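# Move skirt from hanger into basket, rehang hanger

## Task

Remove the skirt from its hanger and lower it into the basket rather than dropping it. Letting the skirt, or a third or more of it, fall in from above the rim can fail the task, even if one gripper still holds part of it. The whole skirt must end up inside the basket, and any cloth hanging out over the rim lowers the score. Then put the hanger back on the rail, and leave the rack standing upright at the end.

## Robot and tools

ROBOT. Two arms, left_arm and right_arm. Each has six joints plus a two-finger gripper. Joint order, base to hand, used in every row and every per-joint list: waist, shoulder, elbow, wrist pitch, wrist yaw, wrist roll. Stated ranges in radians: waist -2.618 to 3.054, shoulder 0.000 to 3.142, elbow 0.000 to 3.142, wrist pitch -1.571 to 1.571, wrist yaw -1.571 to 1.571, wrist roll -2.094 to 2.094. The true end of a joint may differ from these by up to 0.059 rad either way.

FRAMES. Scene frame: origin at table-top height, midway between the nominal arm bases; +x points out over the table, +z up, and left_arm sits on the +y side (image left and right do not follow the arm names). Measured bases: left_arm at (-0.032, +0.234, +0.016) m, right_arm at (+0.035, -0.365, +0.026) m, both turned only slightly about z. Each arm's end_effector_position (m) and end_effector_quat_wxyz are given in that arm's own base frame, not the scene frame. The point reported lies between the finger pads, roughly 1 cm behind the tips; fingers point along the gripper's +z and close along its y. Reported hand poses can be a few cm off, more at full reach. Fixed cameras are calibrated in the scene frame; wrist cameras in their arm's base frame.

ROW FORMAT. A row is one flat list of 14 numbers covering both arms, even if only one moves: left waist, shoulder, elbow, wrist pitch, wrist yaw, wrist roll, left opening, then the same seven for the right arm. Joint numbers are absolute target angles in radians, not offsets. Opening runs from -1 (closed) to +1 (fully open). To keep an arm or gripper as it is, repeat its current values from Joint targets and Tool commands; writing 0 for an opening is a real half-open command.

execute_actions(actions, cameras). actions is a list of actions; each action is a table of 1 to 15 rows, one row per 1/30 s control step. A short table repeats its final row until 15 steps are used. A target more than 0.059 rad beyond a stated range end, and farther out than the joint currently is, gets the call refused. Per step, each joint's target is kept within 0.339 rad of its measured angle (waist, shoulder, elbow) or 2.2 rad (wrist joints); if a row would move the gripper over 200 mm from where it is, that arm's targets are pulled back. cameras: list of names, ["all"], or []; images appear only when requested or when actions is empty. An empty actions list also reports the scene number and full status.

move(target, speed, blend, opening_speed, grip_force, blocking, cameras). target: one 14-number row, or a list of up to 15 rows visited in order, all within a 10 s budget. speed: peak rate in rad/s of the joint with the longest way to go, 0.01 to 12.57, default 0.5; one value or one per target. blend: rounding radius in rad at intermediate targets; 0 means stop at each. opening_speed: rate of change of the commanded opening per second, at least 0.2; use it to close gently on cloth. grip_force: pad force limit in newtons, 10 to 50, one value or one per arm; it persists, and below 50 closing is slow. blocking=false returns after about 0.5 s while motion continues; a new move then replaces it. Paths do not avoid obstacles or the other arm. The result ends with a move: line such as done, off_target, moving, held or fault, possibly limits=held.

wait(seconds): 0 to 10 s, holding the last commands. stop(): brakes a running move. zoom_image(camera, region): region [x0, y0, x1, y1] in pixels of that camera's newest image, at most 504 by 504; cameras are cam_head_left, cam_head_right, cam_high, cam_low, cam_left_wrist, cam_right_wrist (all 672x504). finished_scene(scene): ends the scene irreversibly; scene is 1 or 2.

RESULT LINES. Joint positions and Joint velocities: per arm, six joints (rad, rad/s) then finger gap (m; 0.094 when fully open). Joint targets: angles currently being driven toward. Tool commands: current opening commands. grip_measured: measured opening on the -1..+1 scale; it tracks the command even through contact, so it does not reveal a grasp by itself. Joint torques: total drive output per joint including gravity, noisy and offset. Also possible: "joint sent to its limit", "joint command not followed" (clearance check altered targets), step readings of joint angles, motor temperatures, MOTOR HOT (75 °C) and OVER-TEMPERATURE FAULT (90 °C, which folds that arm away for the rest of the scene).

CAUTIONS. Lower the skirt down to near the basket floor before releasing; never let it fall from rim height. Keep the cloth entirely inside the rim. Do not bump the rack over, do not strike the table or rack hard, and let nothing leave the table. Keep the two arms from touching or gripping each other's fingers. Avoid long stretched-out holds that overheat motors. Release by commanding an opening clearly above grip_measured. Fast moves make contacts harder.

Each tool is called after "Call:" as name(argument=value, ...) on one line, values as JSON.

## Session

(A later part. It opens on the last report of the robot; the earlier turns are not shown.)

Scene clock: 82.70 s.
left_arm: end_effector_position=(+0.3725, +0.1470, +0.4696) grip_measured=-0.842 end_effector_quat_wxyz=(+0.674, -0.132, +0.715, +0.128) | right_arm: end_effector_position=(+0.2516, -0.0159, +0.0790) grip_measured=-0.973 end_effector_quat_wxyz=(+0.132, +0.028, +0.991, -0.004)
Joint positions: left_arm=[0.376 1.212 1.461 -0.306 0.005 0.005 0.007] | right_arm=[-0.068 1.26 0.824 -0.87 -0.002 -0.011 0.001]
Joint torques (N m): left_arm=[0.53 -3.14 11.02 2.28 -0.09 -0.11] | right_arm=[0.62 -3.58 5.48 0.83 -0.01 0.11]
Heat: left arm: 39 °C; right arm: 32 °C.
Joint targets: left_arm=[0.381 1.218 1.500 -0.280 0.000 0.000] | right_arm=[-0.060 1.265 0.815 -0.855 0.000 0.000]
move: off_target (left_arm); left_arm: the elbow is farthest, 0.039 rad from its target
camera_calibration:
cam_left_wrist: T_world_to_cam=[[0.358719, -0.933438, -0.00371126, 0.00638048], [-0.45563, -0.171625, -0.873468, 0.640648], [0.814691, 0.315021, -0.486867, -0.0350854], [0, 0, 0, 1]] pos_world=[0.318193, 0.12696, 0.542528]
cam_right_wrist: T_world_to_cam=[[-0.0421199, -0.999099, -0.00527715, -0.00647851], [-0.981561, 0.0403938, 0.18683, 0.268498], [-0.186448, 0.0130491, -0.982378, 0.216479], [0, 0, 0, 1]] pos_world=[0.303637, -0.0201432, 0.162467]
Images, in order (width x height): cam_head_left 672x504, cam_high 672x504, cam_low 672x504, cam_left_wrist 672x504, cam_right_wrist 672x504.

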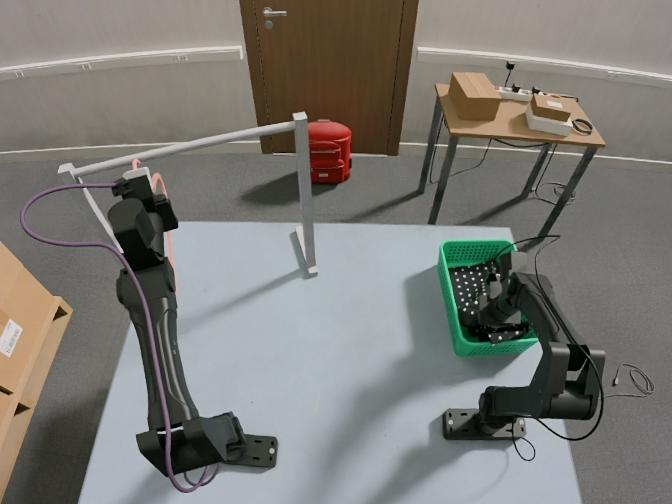

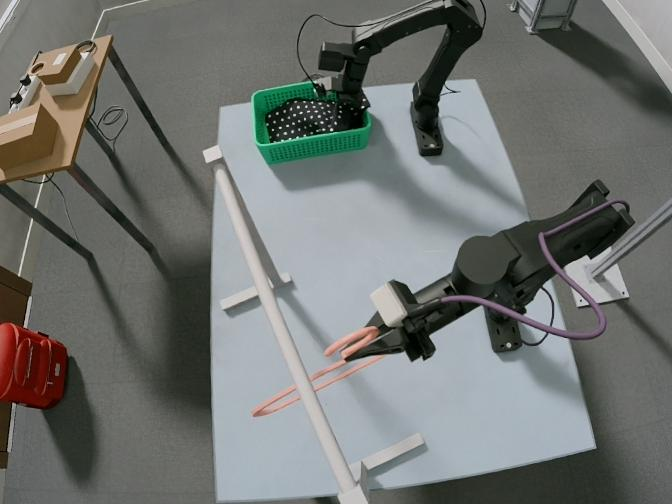

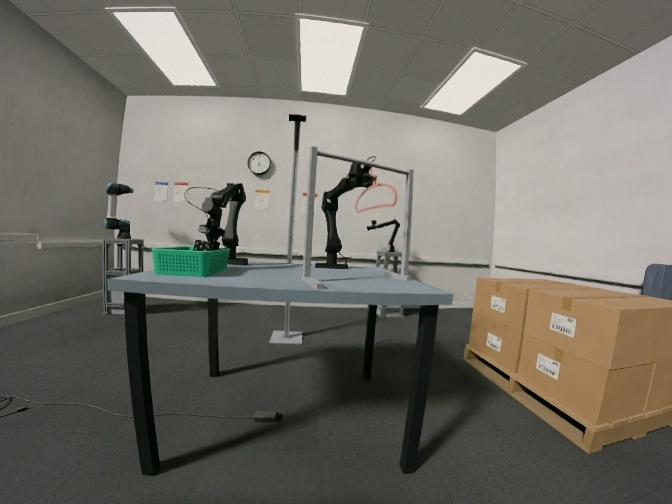

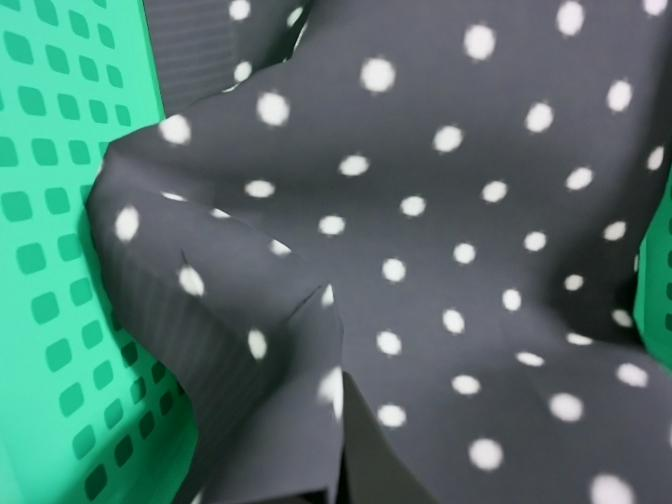

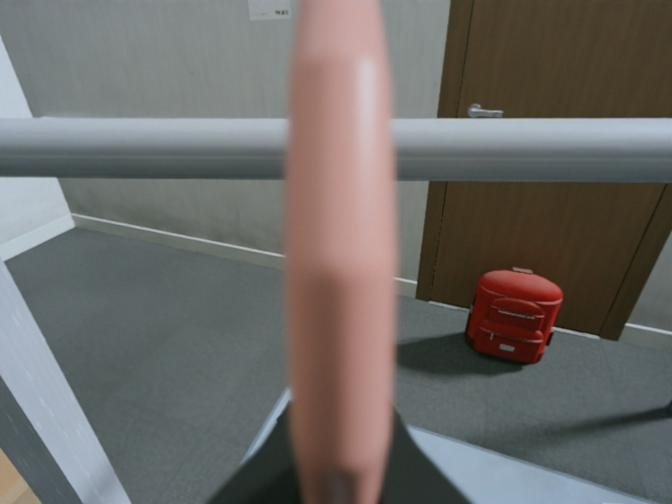

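Call:
move(target=[[0.381,1.218,1.53,-0.295,0,0,-1,-0.06,1.33,0.87,-0.79,0,0,-1],[0.381,1.49,1.73,-0.225,0,0,-1,-0.06,1.40,0.92,-0.73,0,0,-1]], speed=[0.3,0.15], cameras=["cam_head_left","cam_head_right","cam_high","cam_low","cam_right_wrist","cam_left_wrist"])

Call:
zoom_image(camera="cam_low", region=[320, 140, 400, 220])

Call:
zoom_image(camera="cam_high", region=[220, 280, 380, 440])

Call:
zoom_image(camera="cam_head_left", region=[410, 210, 570, 370])

Call:
zoom_image(camera="cam_low", region=[140, 190, 260, 290])

Scene clock: 94.40 s.
left_arm: end_effector_position=(+0.4417, +0.1743, +0.4789) grip_measured=-0.842 end_effector_quat_wxyz=(+0.679, -0.132, +0.711, +0.129) | right_arm: end_effector_position=(+0.2923, -0.0187, +0.0737) grip_measured=-0.973 end_effector_quat_wxyz=(+0.155, +0.028, +0.987, -0.005)
Joint positions: left_arm=[0.376 1.483 1.689 -0.252 0.005 0.005 0.007] | right_arm=[-0.068 1.391 0.885 -0.754 -0.002 -0.011 0.001]
Joint torques (N m): left_arm=[0.53 -5.52 11.28 2.28 -0.09 -0.11] | right_arm=[0.72 -4.22 9.69 0.97 -0.01 0.11]
Motor temperatures (°C): left_arm=[26 27 41 39 23 26 26] | right_arm=[26 25 31 30 23 24 26]
Heat: left arm: 41 °C; right arm: 31 °C.
Joint targets: left_arm=[0.381 1.490 1.730 -0.225 0.000 0.000] | right_arm=[-0.060 1.400 0.920 -0.730 0.000 0.000]
move: off_target (left_arm); left_arm: the elbow is farthest, 0.041 rad from its target
camera_calibration:
cam_left_wrist: T_world_to_cam=[[0.358742, -0.933429, -0.00379998, 0.00702455], [-0.445707, -0.167717, -0.879327, 0.682763], [0.820152, 0.317145, -0.476203, -0.103423], [0, 0, 0, 1]] pos_world=[0.386614, 0.153868, 0.551149]
cam_right_wrist: T_world_to_cam=[[-0.0418832, -0.999114, -0.00402358, -0.00771829], [-0.989284, 0.0409067, 0.140155, 0.315194], [-0.139866, 0.00985061, -0.990121, 0.205828], [0, 0, 0, 1]] pos_world=[0.340282, -0.0226326, 0.159588]

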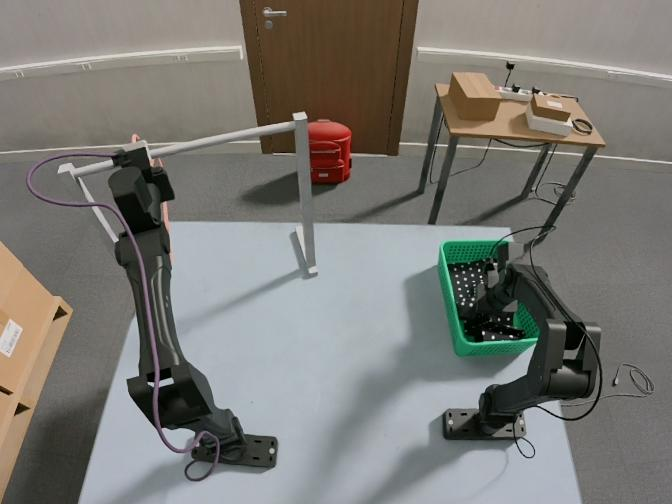

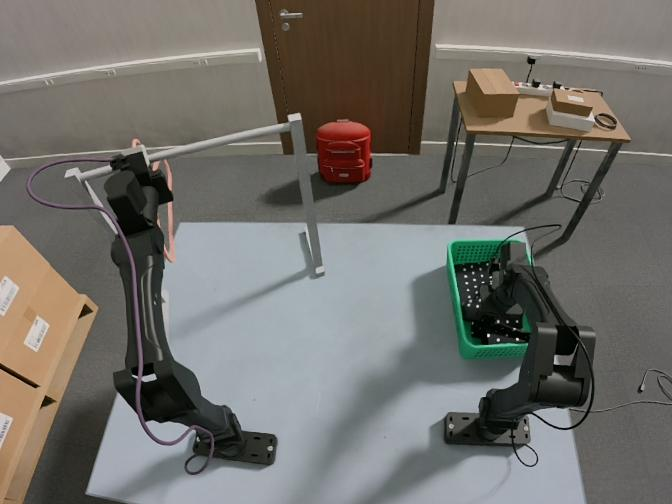

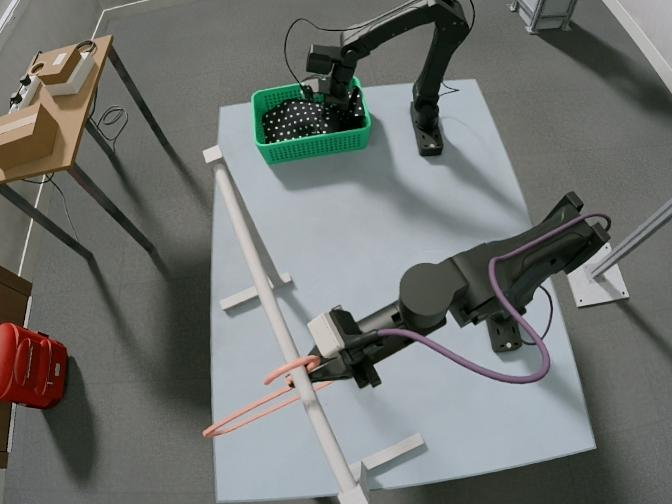

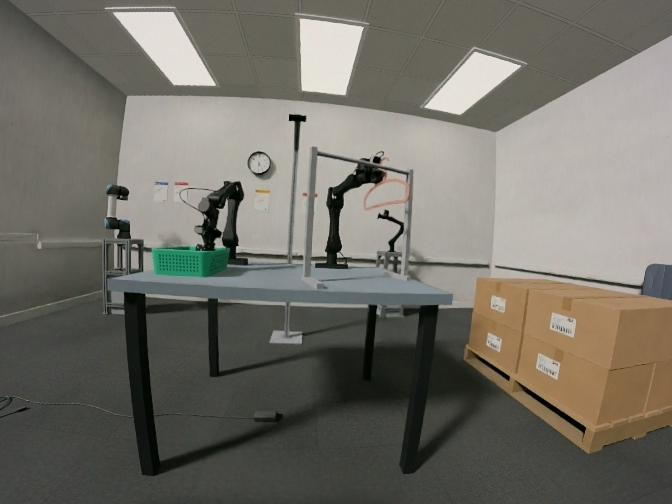

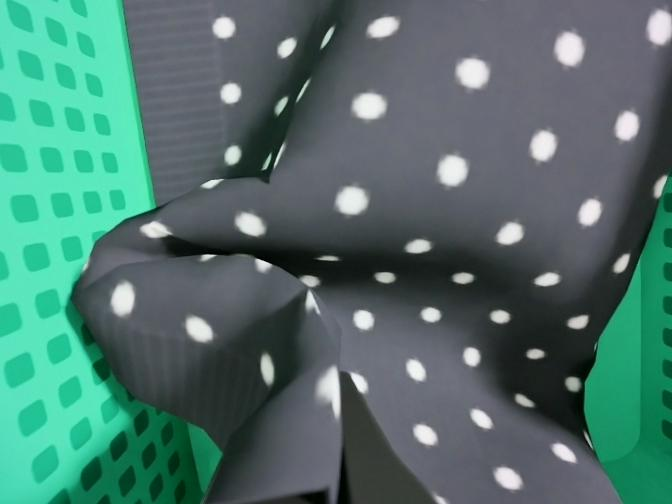

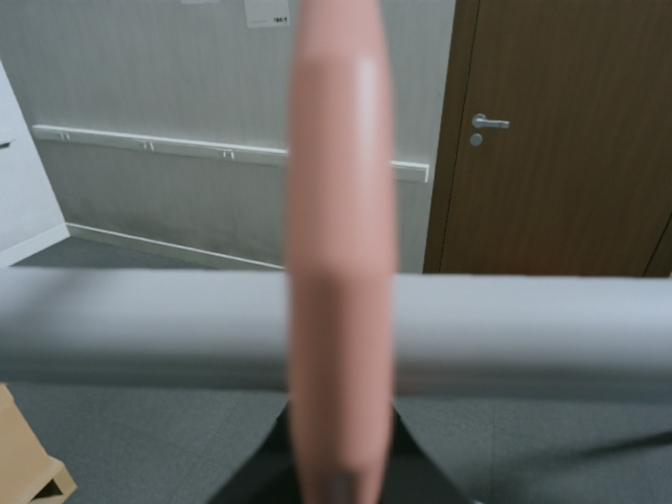

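Scaled by 6.300.

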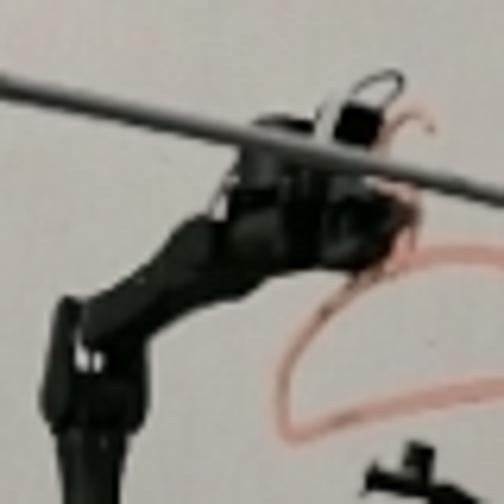

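Scaled by 3.150.

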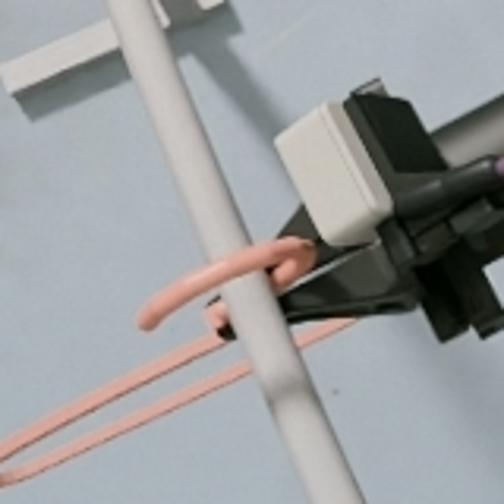

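Scaled by 3.150.

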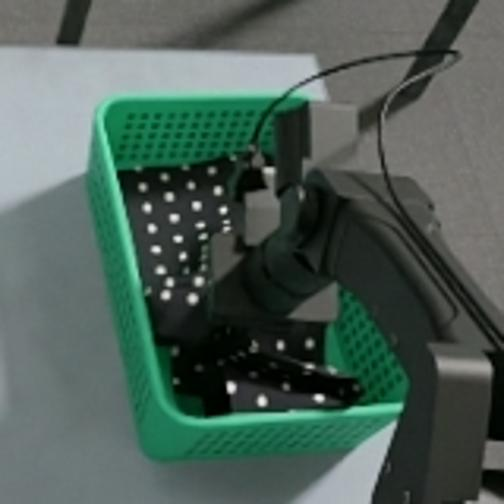

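Scaled by 4.200.

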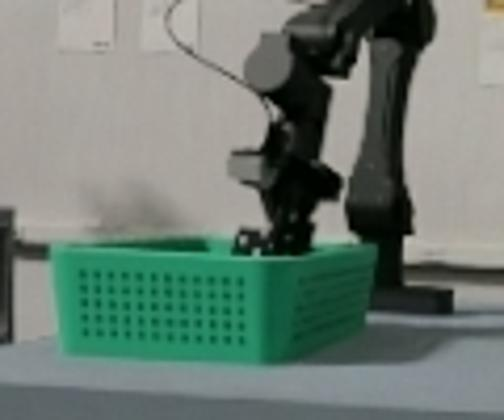

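Call:
move(target=[[0.381,1.44,1.60,-0.165,0,0,-1,-0.06,1.40,0.84,-0.65,0,0,-1],[0.381,1.405,1.49,-0.12,0,0,-1,-0.06,1.40,0.84,-0.65,0,0,0.2]], speed=[0.15,0.1], blend=[0.02,0], opening_speed=0.8, cameras=["cam_high","cam_low","cam_right_wrist","cam_left_wrist"])

Call:
zoom_image(camera="cam_low", region=[320, 140, 400, 220])

Call:
zoom_image(camera="cam_high", region=[220, 280, 380, 440])

Scene clock: 101.30 s.
left_arm: end_effector_position=(+0.4410, +0.1740, +0.4485) grip_measured=-0.842 end_effector_quat_wxyz=(+0.681, -0.131, +0.709, +0.129) | right_arm: end_effector_position=(+0.3021, -0.0194, +0.0697) grip_measured=+0.198 end_effector_quat_wxyz=(+0.181, +0.029, +0.983, -0.006)
Joint positions: left_arm=[0.376 1.433 1.508 -0.115 0.005 0.005 0.007] | right_arm=[-0.068 1.391 0.852 -0.668 -0.002 -0.01 0.056]
Joint torques (N m): left_arm=[0.54 -8.25 6.45 1.96 -0.09 -0.1] | right_arm=[0.58 -4.37 5.38 1.05 0.03 0.12]
Heat: left arm: 40 °C; right arm: 32 °C.
Joint targets: left_arm=[0.381 1.405 1.490 -0.120 0.000 0.000] | right_arm=[-0.060 1.400 0.840 -0.650 0.000 0.000]
move: done
camera_calibration:
cam_left_wrist: T_world_to_cam=[[0.358743, -0.933429, -0.00381376, 0.00697135], [-0.440379, -0.165645, -0.882399, 0.654321], [0.823025, 0.318234, -0.470486, -0.121232], [0, 0, 0, 1]] pos_world=[0.385426, 0.153472, 0.520361]
cam_right_wrist: T_world_to_cam=[[-0.0424419, -0.999095, -0.0028909, -0.00787581], [-0.995147, 0.0420167, 0.0889745, 0.330843], [-0.0887725, 0.00665312, -0.99603, 0.188209], [0, 0, 0, 1]] pos_world=[0.345611, -0.0230218, 0.158002]
Images, in order (width x height): cam_high 672x504, cam_low 672x504, cam_left_wrist 672x504, cam_right_wrist 672x504.

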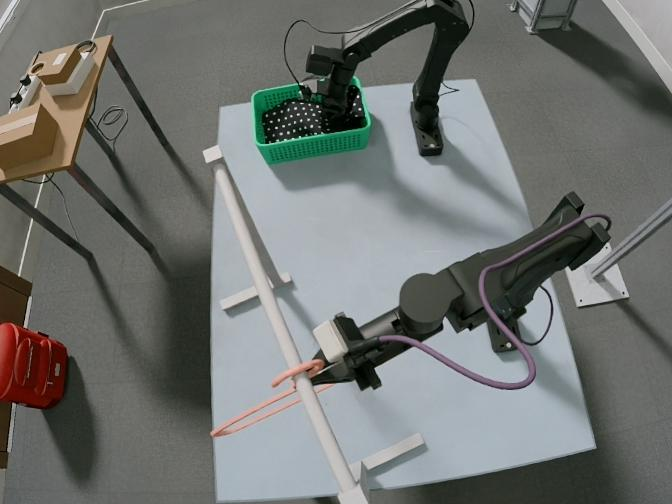

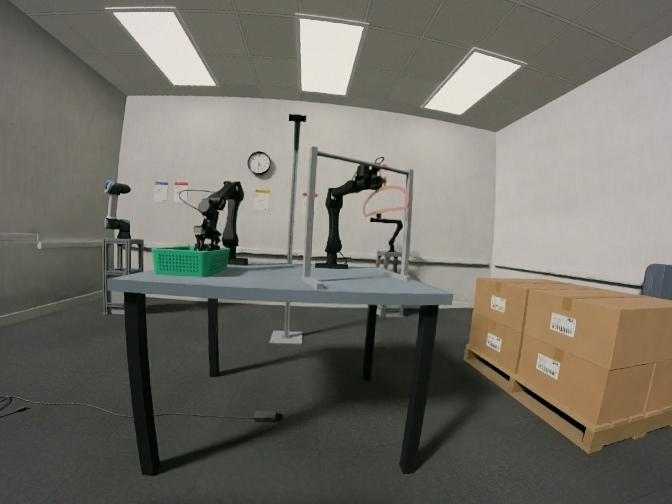

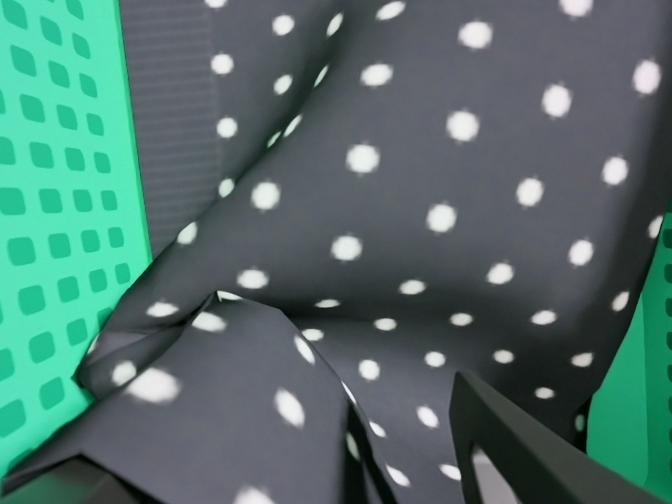

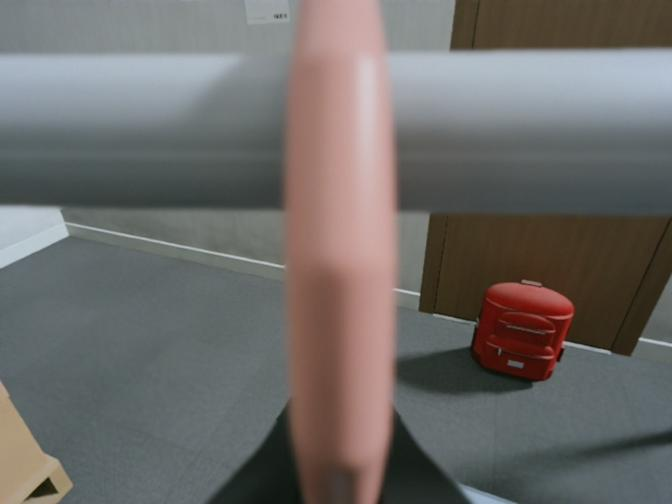

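Scaled by 6.300.

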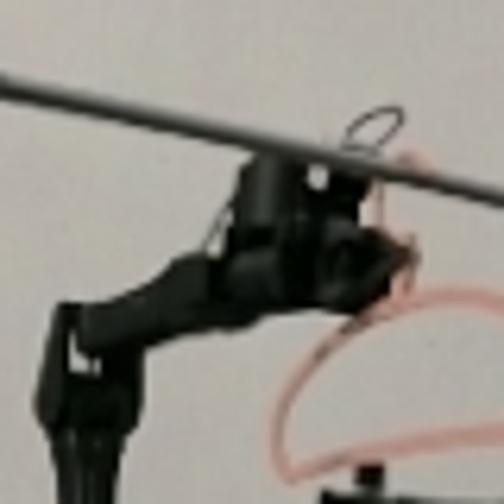

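Scaled by 3.150.

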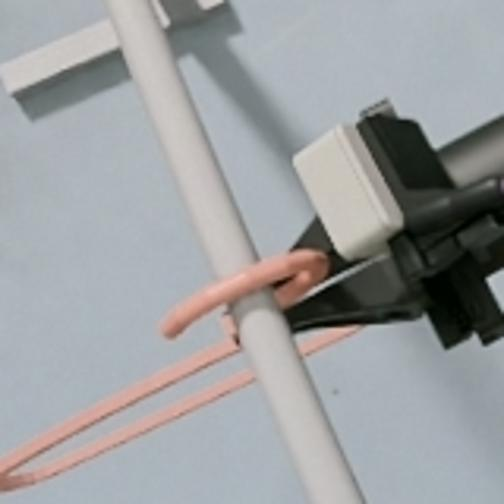

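Call:
move(target=[[0.381,1.375,1.362,-0.03,0,0,-1,-0.06,1.25,1.59,-1.27,0,0,0.2]], speed=0.35, cameras=["cam_high","cam_low","cam_right_wrist","cam_left_wrist","cam_head_left"])

Call:
zoom_image(camera="cam_low", region=[320, 140, 400, 220])

Call:
zoom_image(camera="cam_low", region=[140, 190, 260, 290])

Call:
zoom_image(camera="cam_head_left", region=[410, 210, 570, 370])

Call:
zoom_image(camera="cam_high", region=[220, 60, 400, 200])

Call:
zoom_image(camera="cam_head_left", region=[100, 120, 200, 220])

Scene clock: 106.57 s.
left_arm: end_effector_position=(+0.4377, +0.1727, +0.4478) grip_measured=-0.842 end_effector_quat_wxyz=(+0.708, -0.126, +0.682, +0.134) | right_arm: end_effector_position=(+0.2998, -0.0192, +0.2951) grip_measured=+0.198 end_effector_quat_wxyz=(+0.302, +0.028, +0.953, -0.011)
Joint positions: left_arm=[0.376 1.399 1.395 0.043 0.005 0.005 0.007] | right_arm=[-0.068 1.263 1.564 -1.258 -0.002 -0.01 0.056]
Joint torques (N m): left_arm=[0.55 -7.68 5.31 1.31 -0.09 -0.1] | right_arm=[0.84 -4.85 8.42 1.08 -0.02 0.05]
Heat: left arm: 39 °C; right arm: 32 °C.
Joint targets: left_arm=[0.381 1.375 1.362 -0.030 0.000 0.000] | right_arm=[-0.060 1.250 1.590 -1.270 0.000 0.000]
move: off_target (left_arm); left_arm: the wrist pitch is farthest, 0.073 rad from its target
camera_calibration:
cam_left_wrist: T_world_to_cam=[[0.359059, -0.933304, -0.00454286, 0.00706406], [-0.374631, -0.139666, -0.916594, 0.634002], [0.854827, 0.330813, -0.399793, -0.166202], [0, 0, 0, 1]] pos_world=[0.377055, 0.150123, 0.514708]
cam_right_wrist: T_world_to_cam=[[-0.0424948, -0.99909, 0.00360258, -0.00914964], [-0.986251, 0.0413718, -0.15999, 0.379284], [0.159695, -0.0103518, -0.987112, 0.33495], [0, 0, 0, 1]] pos_world=[0.320191, -0.0213657, 0.391348]
Images, in order (width x height): cam_head_left 672x504, cam_high 672x504, cam_low 672x504, cam_left_wrist 672x504, cam_right_wrist 672x504.

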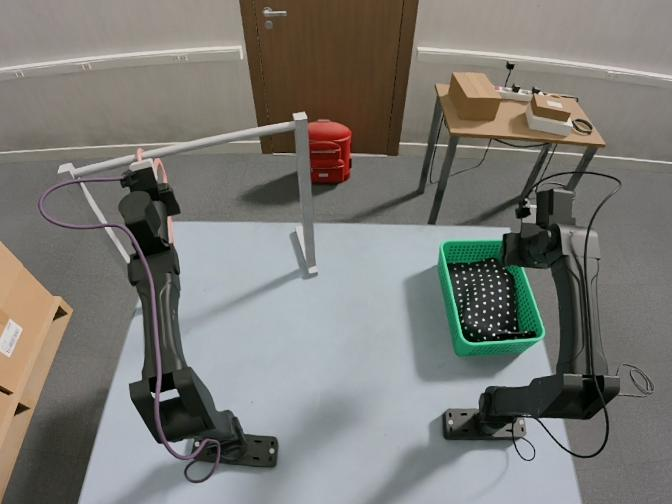

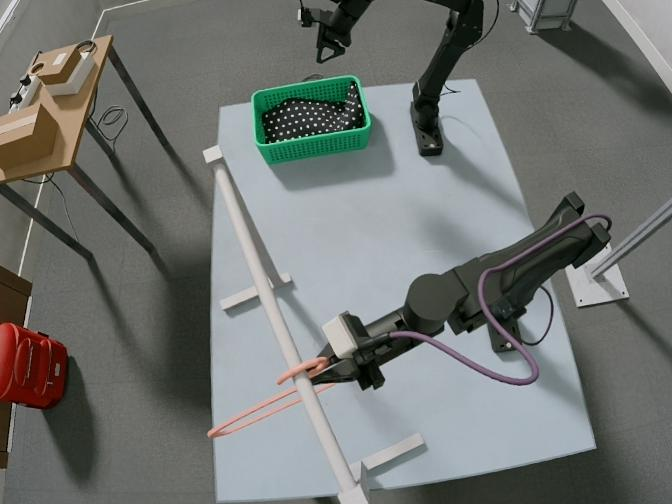

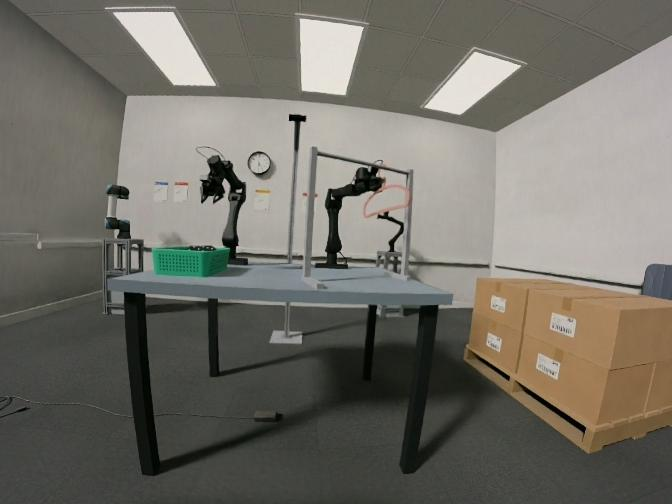

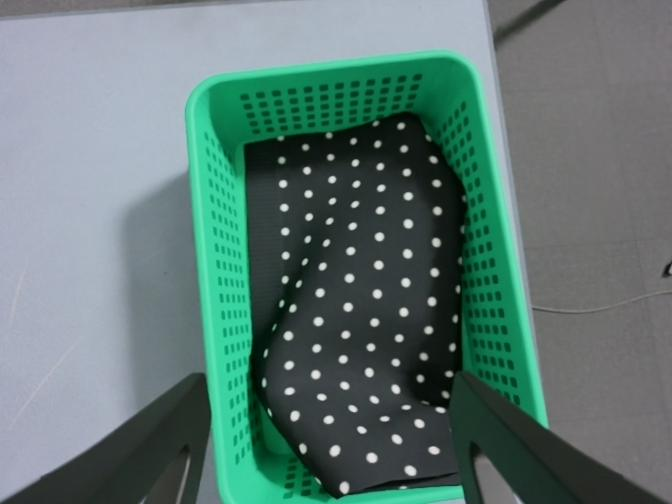

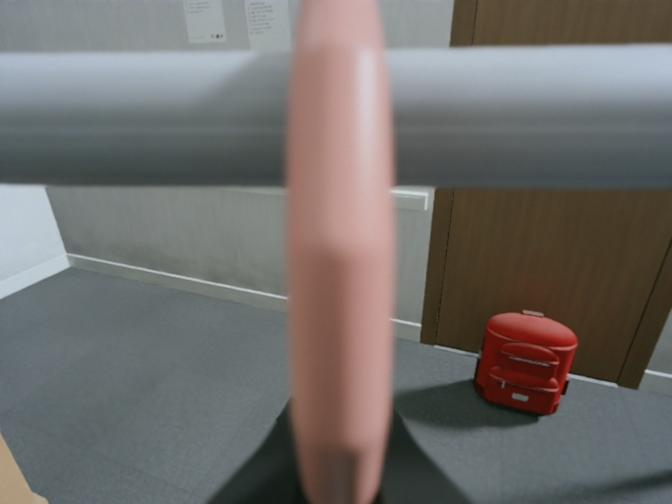

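Scaled by 6.300.

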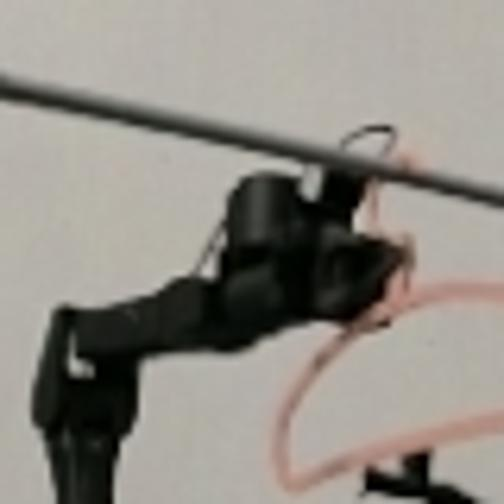

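Scaled by 4.200.

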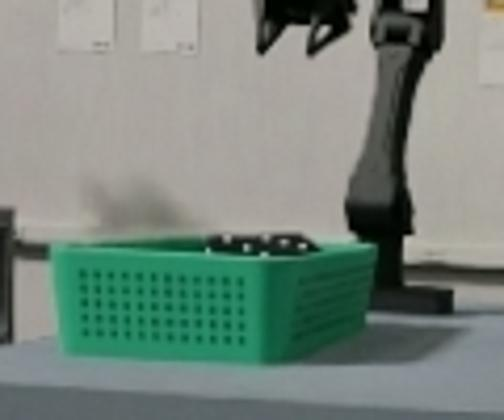

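Scaled by 3.150.

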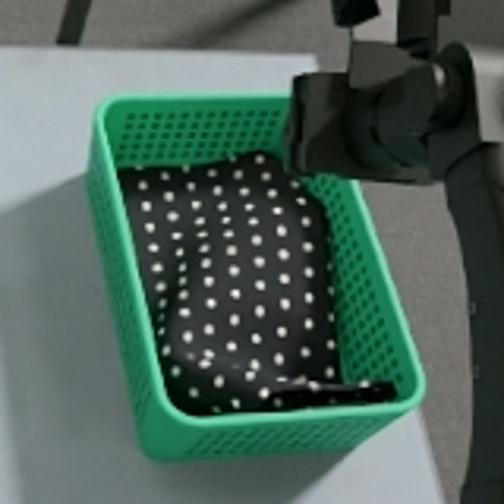

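Scaled by 2.800.

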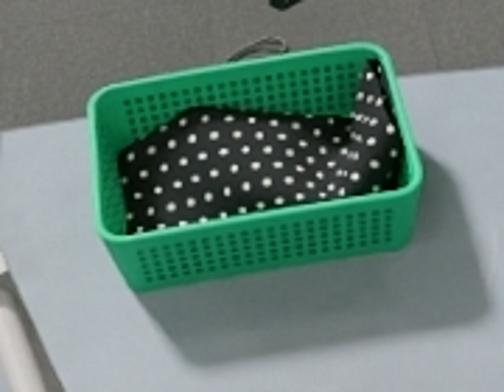

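Scaled by 5.040.

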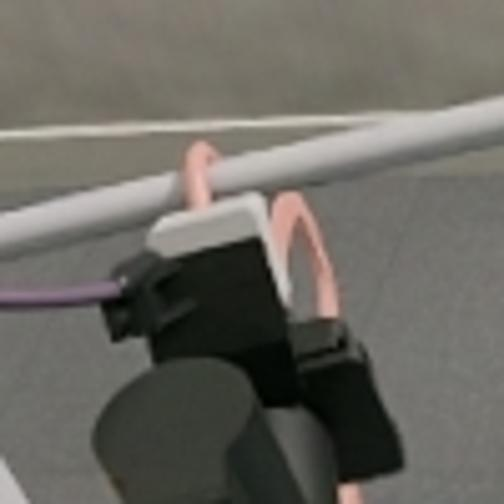

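Call:
move(target=[[0.378,1.393,1.42,0.03,0.0,0.0,-1,-0.37,1.165,1.36,-1.45,0,0,-0.2],[0.378,1.393,1.42,0.03,0.0,0.0,0.6,-0.37,1.165,1.19,-1.385,0,0,-0.2]], speed=0.4, opening_speed=0.9, cameras=["cam_high","cam_low","cam_right_wrist","cam_left_wrist","cam_head_left"])

Call:
zoom_image(camera="cam_head_left", region=[410, 210, 570, 370])

Call:
zoom_image(camera="cam_low", region=[320, 140, 420, 240])

Call:
zoom_image(camera="cam_high", region=[200, 280, 400, 450])

Scene clock: 118.17 s.
left_arm: end_effector_position=(+0.4377, +0.1727, +0.4460) grip_measured=+0.598 end_effector_quat_wxyz=(+0.706, -0.126, +0.684, +0.134) | right_arm: end_effector_position=(+0.1971, -0.0735, +0.1816) grip_measured=-0.198 end_effector_quat_wxyz=(+0.094, +0.175, +0.980, -0.017)
Joint positions: left_arm=[0.376 1.399 1.395 0.036 0.005 0.005 0.075] | right_arm=[-0.363 1.179 1.2 -1.401 -0.001 -0.01 0.038]
Joint torques (N m): left_arm=[0.24 -6.13 10.21 1.95 -0.08 -0.11] | right_arm=[-0.69 -4.34 5 0.69 -0.03 0.06]
Motor temperatures (°C): left_arm=[26 30 36 38 23 26 26] | right_arm=[26 25 32 29 23 24 26]
Heat: left arm: 38 °C; right arm: 32 °C.
Joint targets: left_arm=[0.378 1.393 1.420 0.030 0.000 0.000] | right_arm=[-0.370 1.165 1.190 -1.385 0.000 0.000]
move: done
camera_calibration:
cam_left_wrist: T_world_to_cam=[[0.359055, -0.933305, -0.00448447, 0.00703677], [-0.380413, -0.141959, -0.913856, 0.634131], [0.85227, 0.329831, -0.406013, -0.162904], [0, 0, 0, 1]] pos_world=[0.377544, 0.150319, 0.513395]
cam_right_wrist: T_world_to_cam=[[-0.331583, -0.943402, -0.0066537, -0.00441066], [-0.911927, 0.318697, 0.258498, 0.191796], [-0.241747, 0.0917814, -0.965989, 0.321566], [0, 0, 0, 1]] pos_world=[0.25118, -0.0947998, 0.261021]
Images, in order (width x height): cam_head_left 672x504, cam_high 672x504, cam_low 672x504, cam_left_wrist 672x504, cam_right_wrist 672x504.

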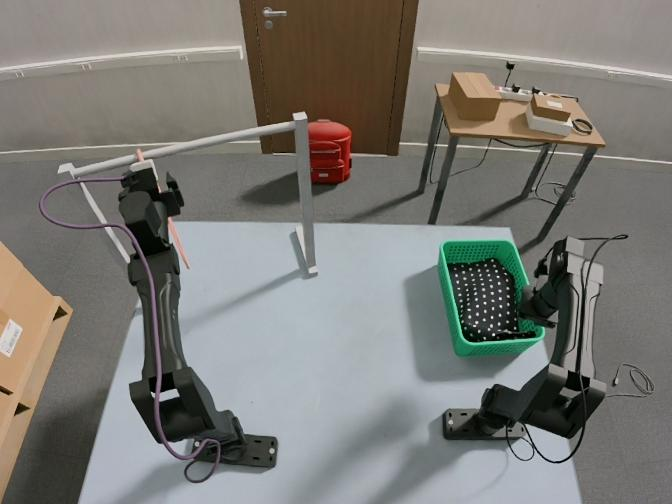

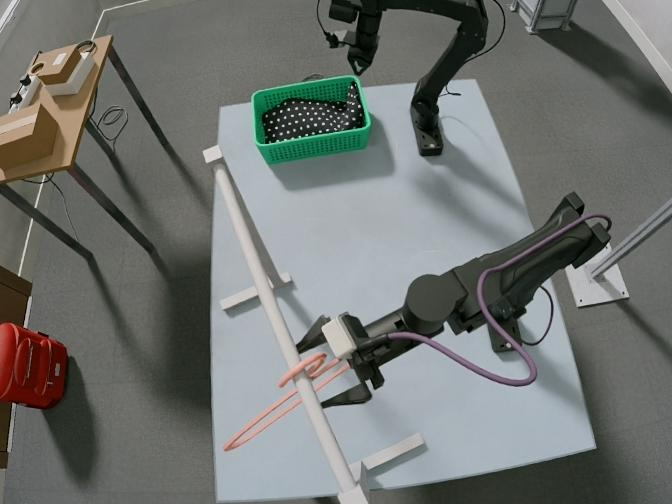

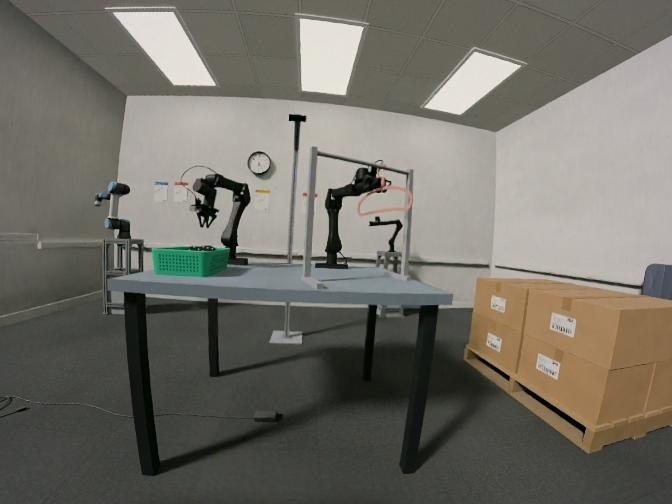

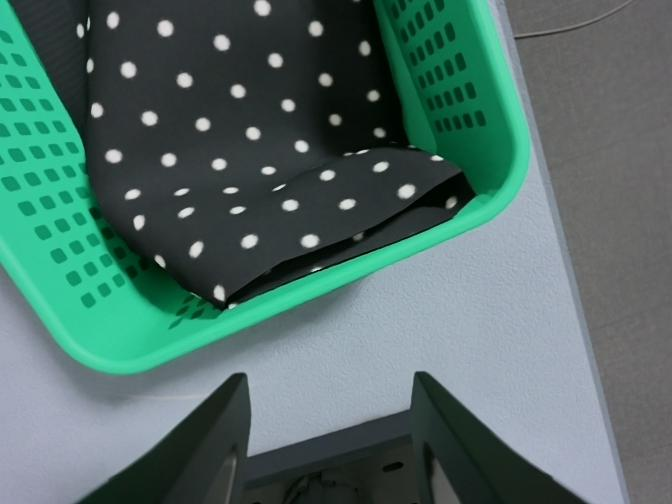

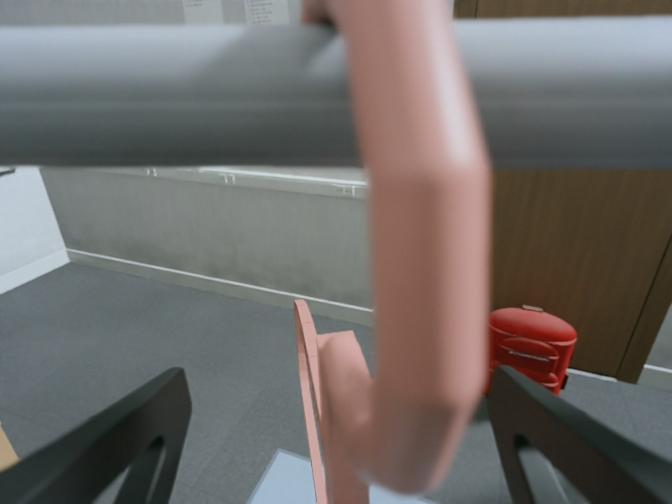

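Scaled by 3.150.

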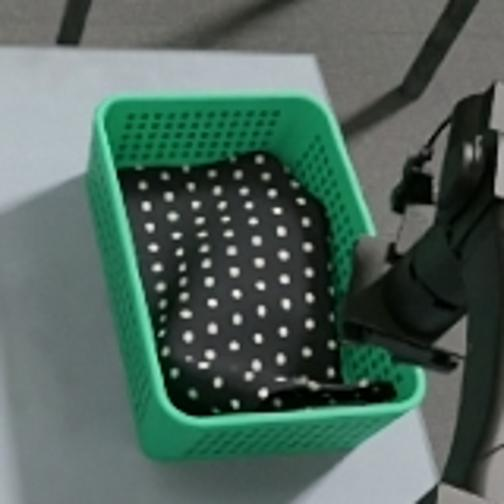

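Scaled by 5.040.

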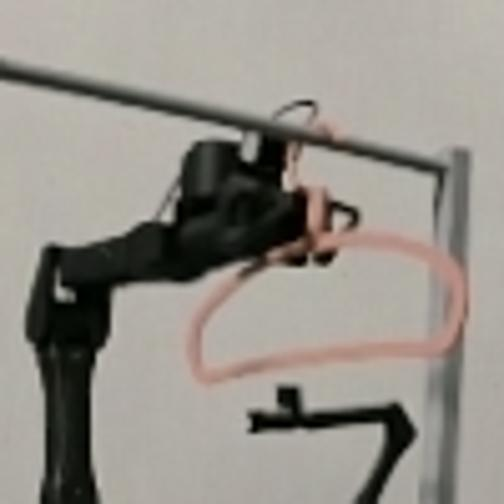

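Scaled by 2.520.

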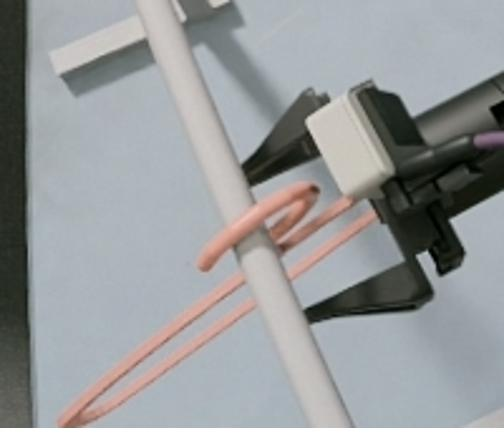

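Call:
move(target=[[0.378,1.393,1.42,0.03,0.0,0.0,0.9,-0.37,1.26,1.255,-1.345,0,0,0.2],[0.378,1.06,1.285,-0.175,0.0,0.0,0.9,-0.37,1.235,0.995,-1.11,0,0,0.2],[0.378,0.90,1.285,-0.34,0.0,0.0,0.9,-0.37,1.265,0.77,-0.865,0,0,0.2]], speed=[0.3,0.15,0.2], cameras=["cam_high","cam_low","cam_left_wrist","cam_head_left"])

Call:
zoom_image(camera="cam_low", region=[140, 190, 260, 290])

Call:
zoom_image(camera="cam_high", region=[220, 60, 400, 200])

Scene clock: 131.37 s.
left_arm: end_effector_position=(+0.2902, +0.1145, +0.4899) grip_measured=+0.898 end_effector_quat_wxyz=(+0.714, -0.125, +0.675, +0.136) | right_arm: end_effector_position=(+0.2244, -0.0839, +0.0677) grip_measured=+0.198 end_effector_quat_wxyz=(+0.111, +0.174, +0.978, -0.020)
Joint positions: left_arm=[0.376 0.91 1.3 -0.334 0.005 0.005 0.089] | right_arm=[-0.363 1.255 0.785 -0.875 -0.001 -0.01 0.056]
Joint torques (N m): left_arm=[0.23 -1.54 5.75 1.92 -0.08 -0.11] | right_arm=[-0.83 -2.85 4.89 0.69 0 0.07]
Heat: left arm: 39 °C; right arm: 32 °C.
Joint targets: left_arm=[0.378 0.900 1.285 -0.340 0.000 0.000] | right_arm=[-0.370 1.265 0.770 -0.865 0.000 0.000]
move: done
camera_calibration:
cam_left_wrist: T_world_to_cam=[[0.359165, -0.933262, -0.00464796, 0.00594564], [-0.359581, -0.133785, -0.923473, 0.607617], [0.861221, 0.333351, -0.383635, -0.014084], [0, 0, 0, 1]] pos_world=[0.228482, 0.0915341, 0.555743]
Images, in order (width x height): cam_head_left 672x504, cam_high 672x504, cam_low 672x504, cam_left_wrist 672x504.

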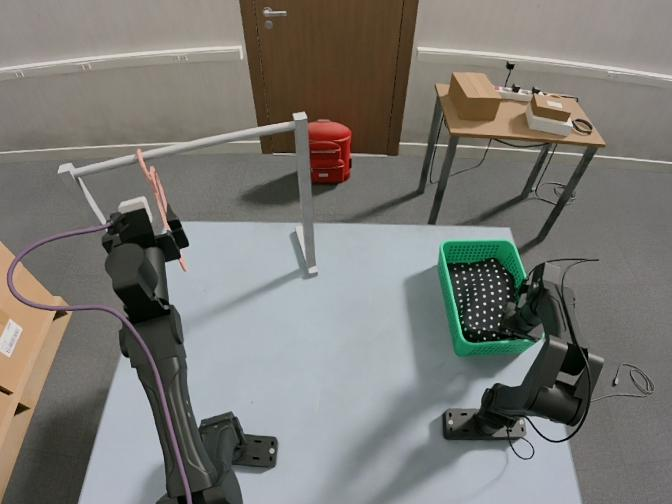

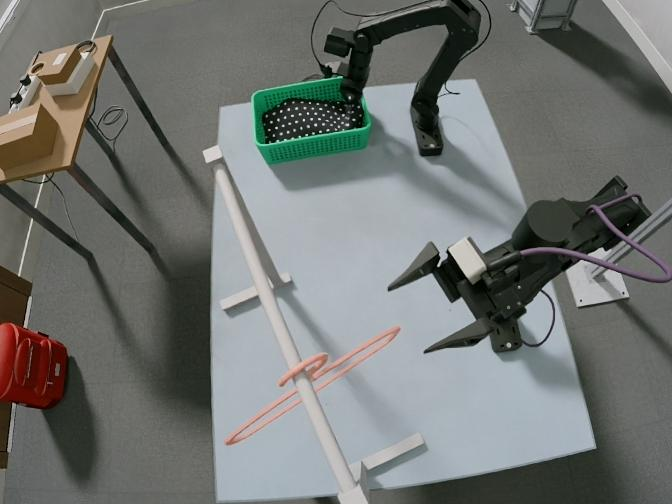

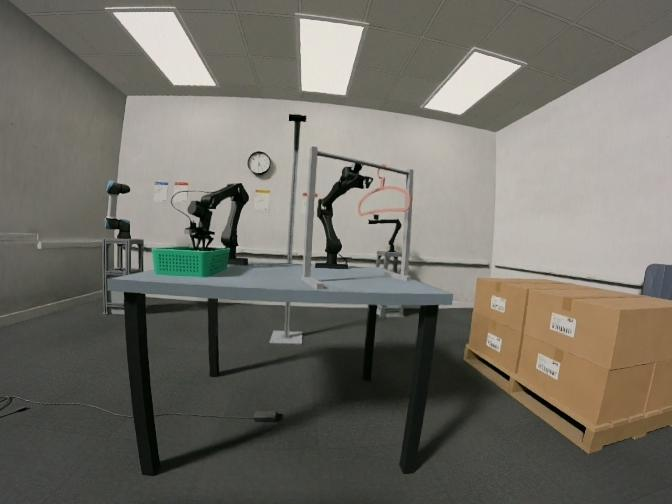

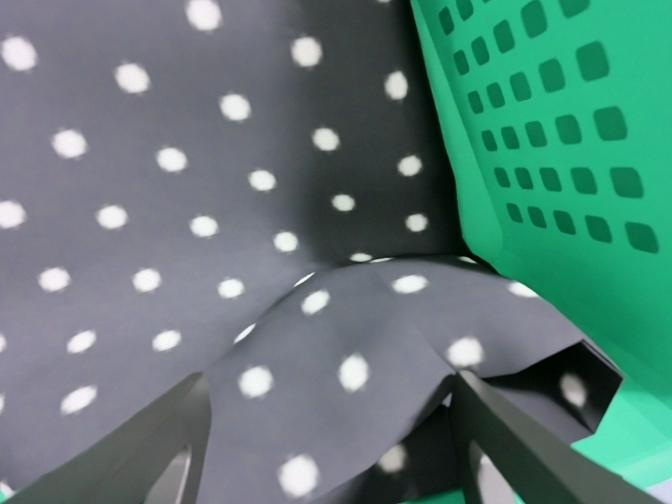

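Scaled by 4.200.

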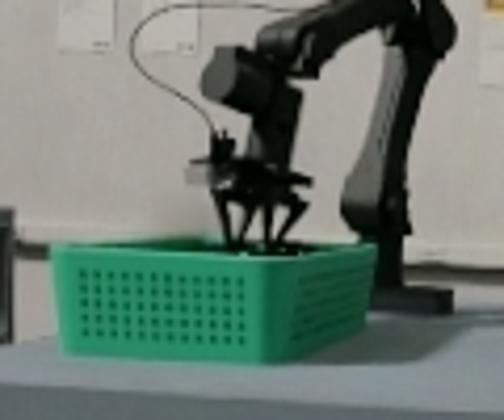

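Scaled by 2.800.

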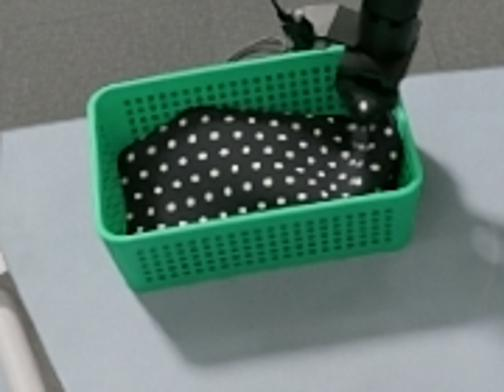

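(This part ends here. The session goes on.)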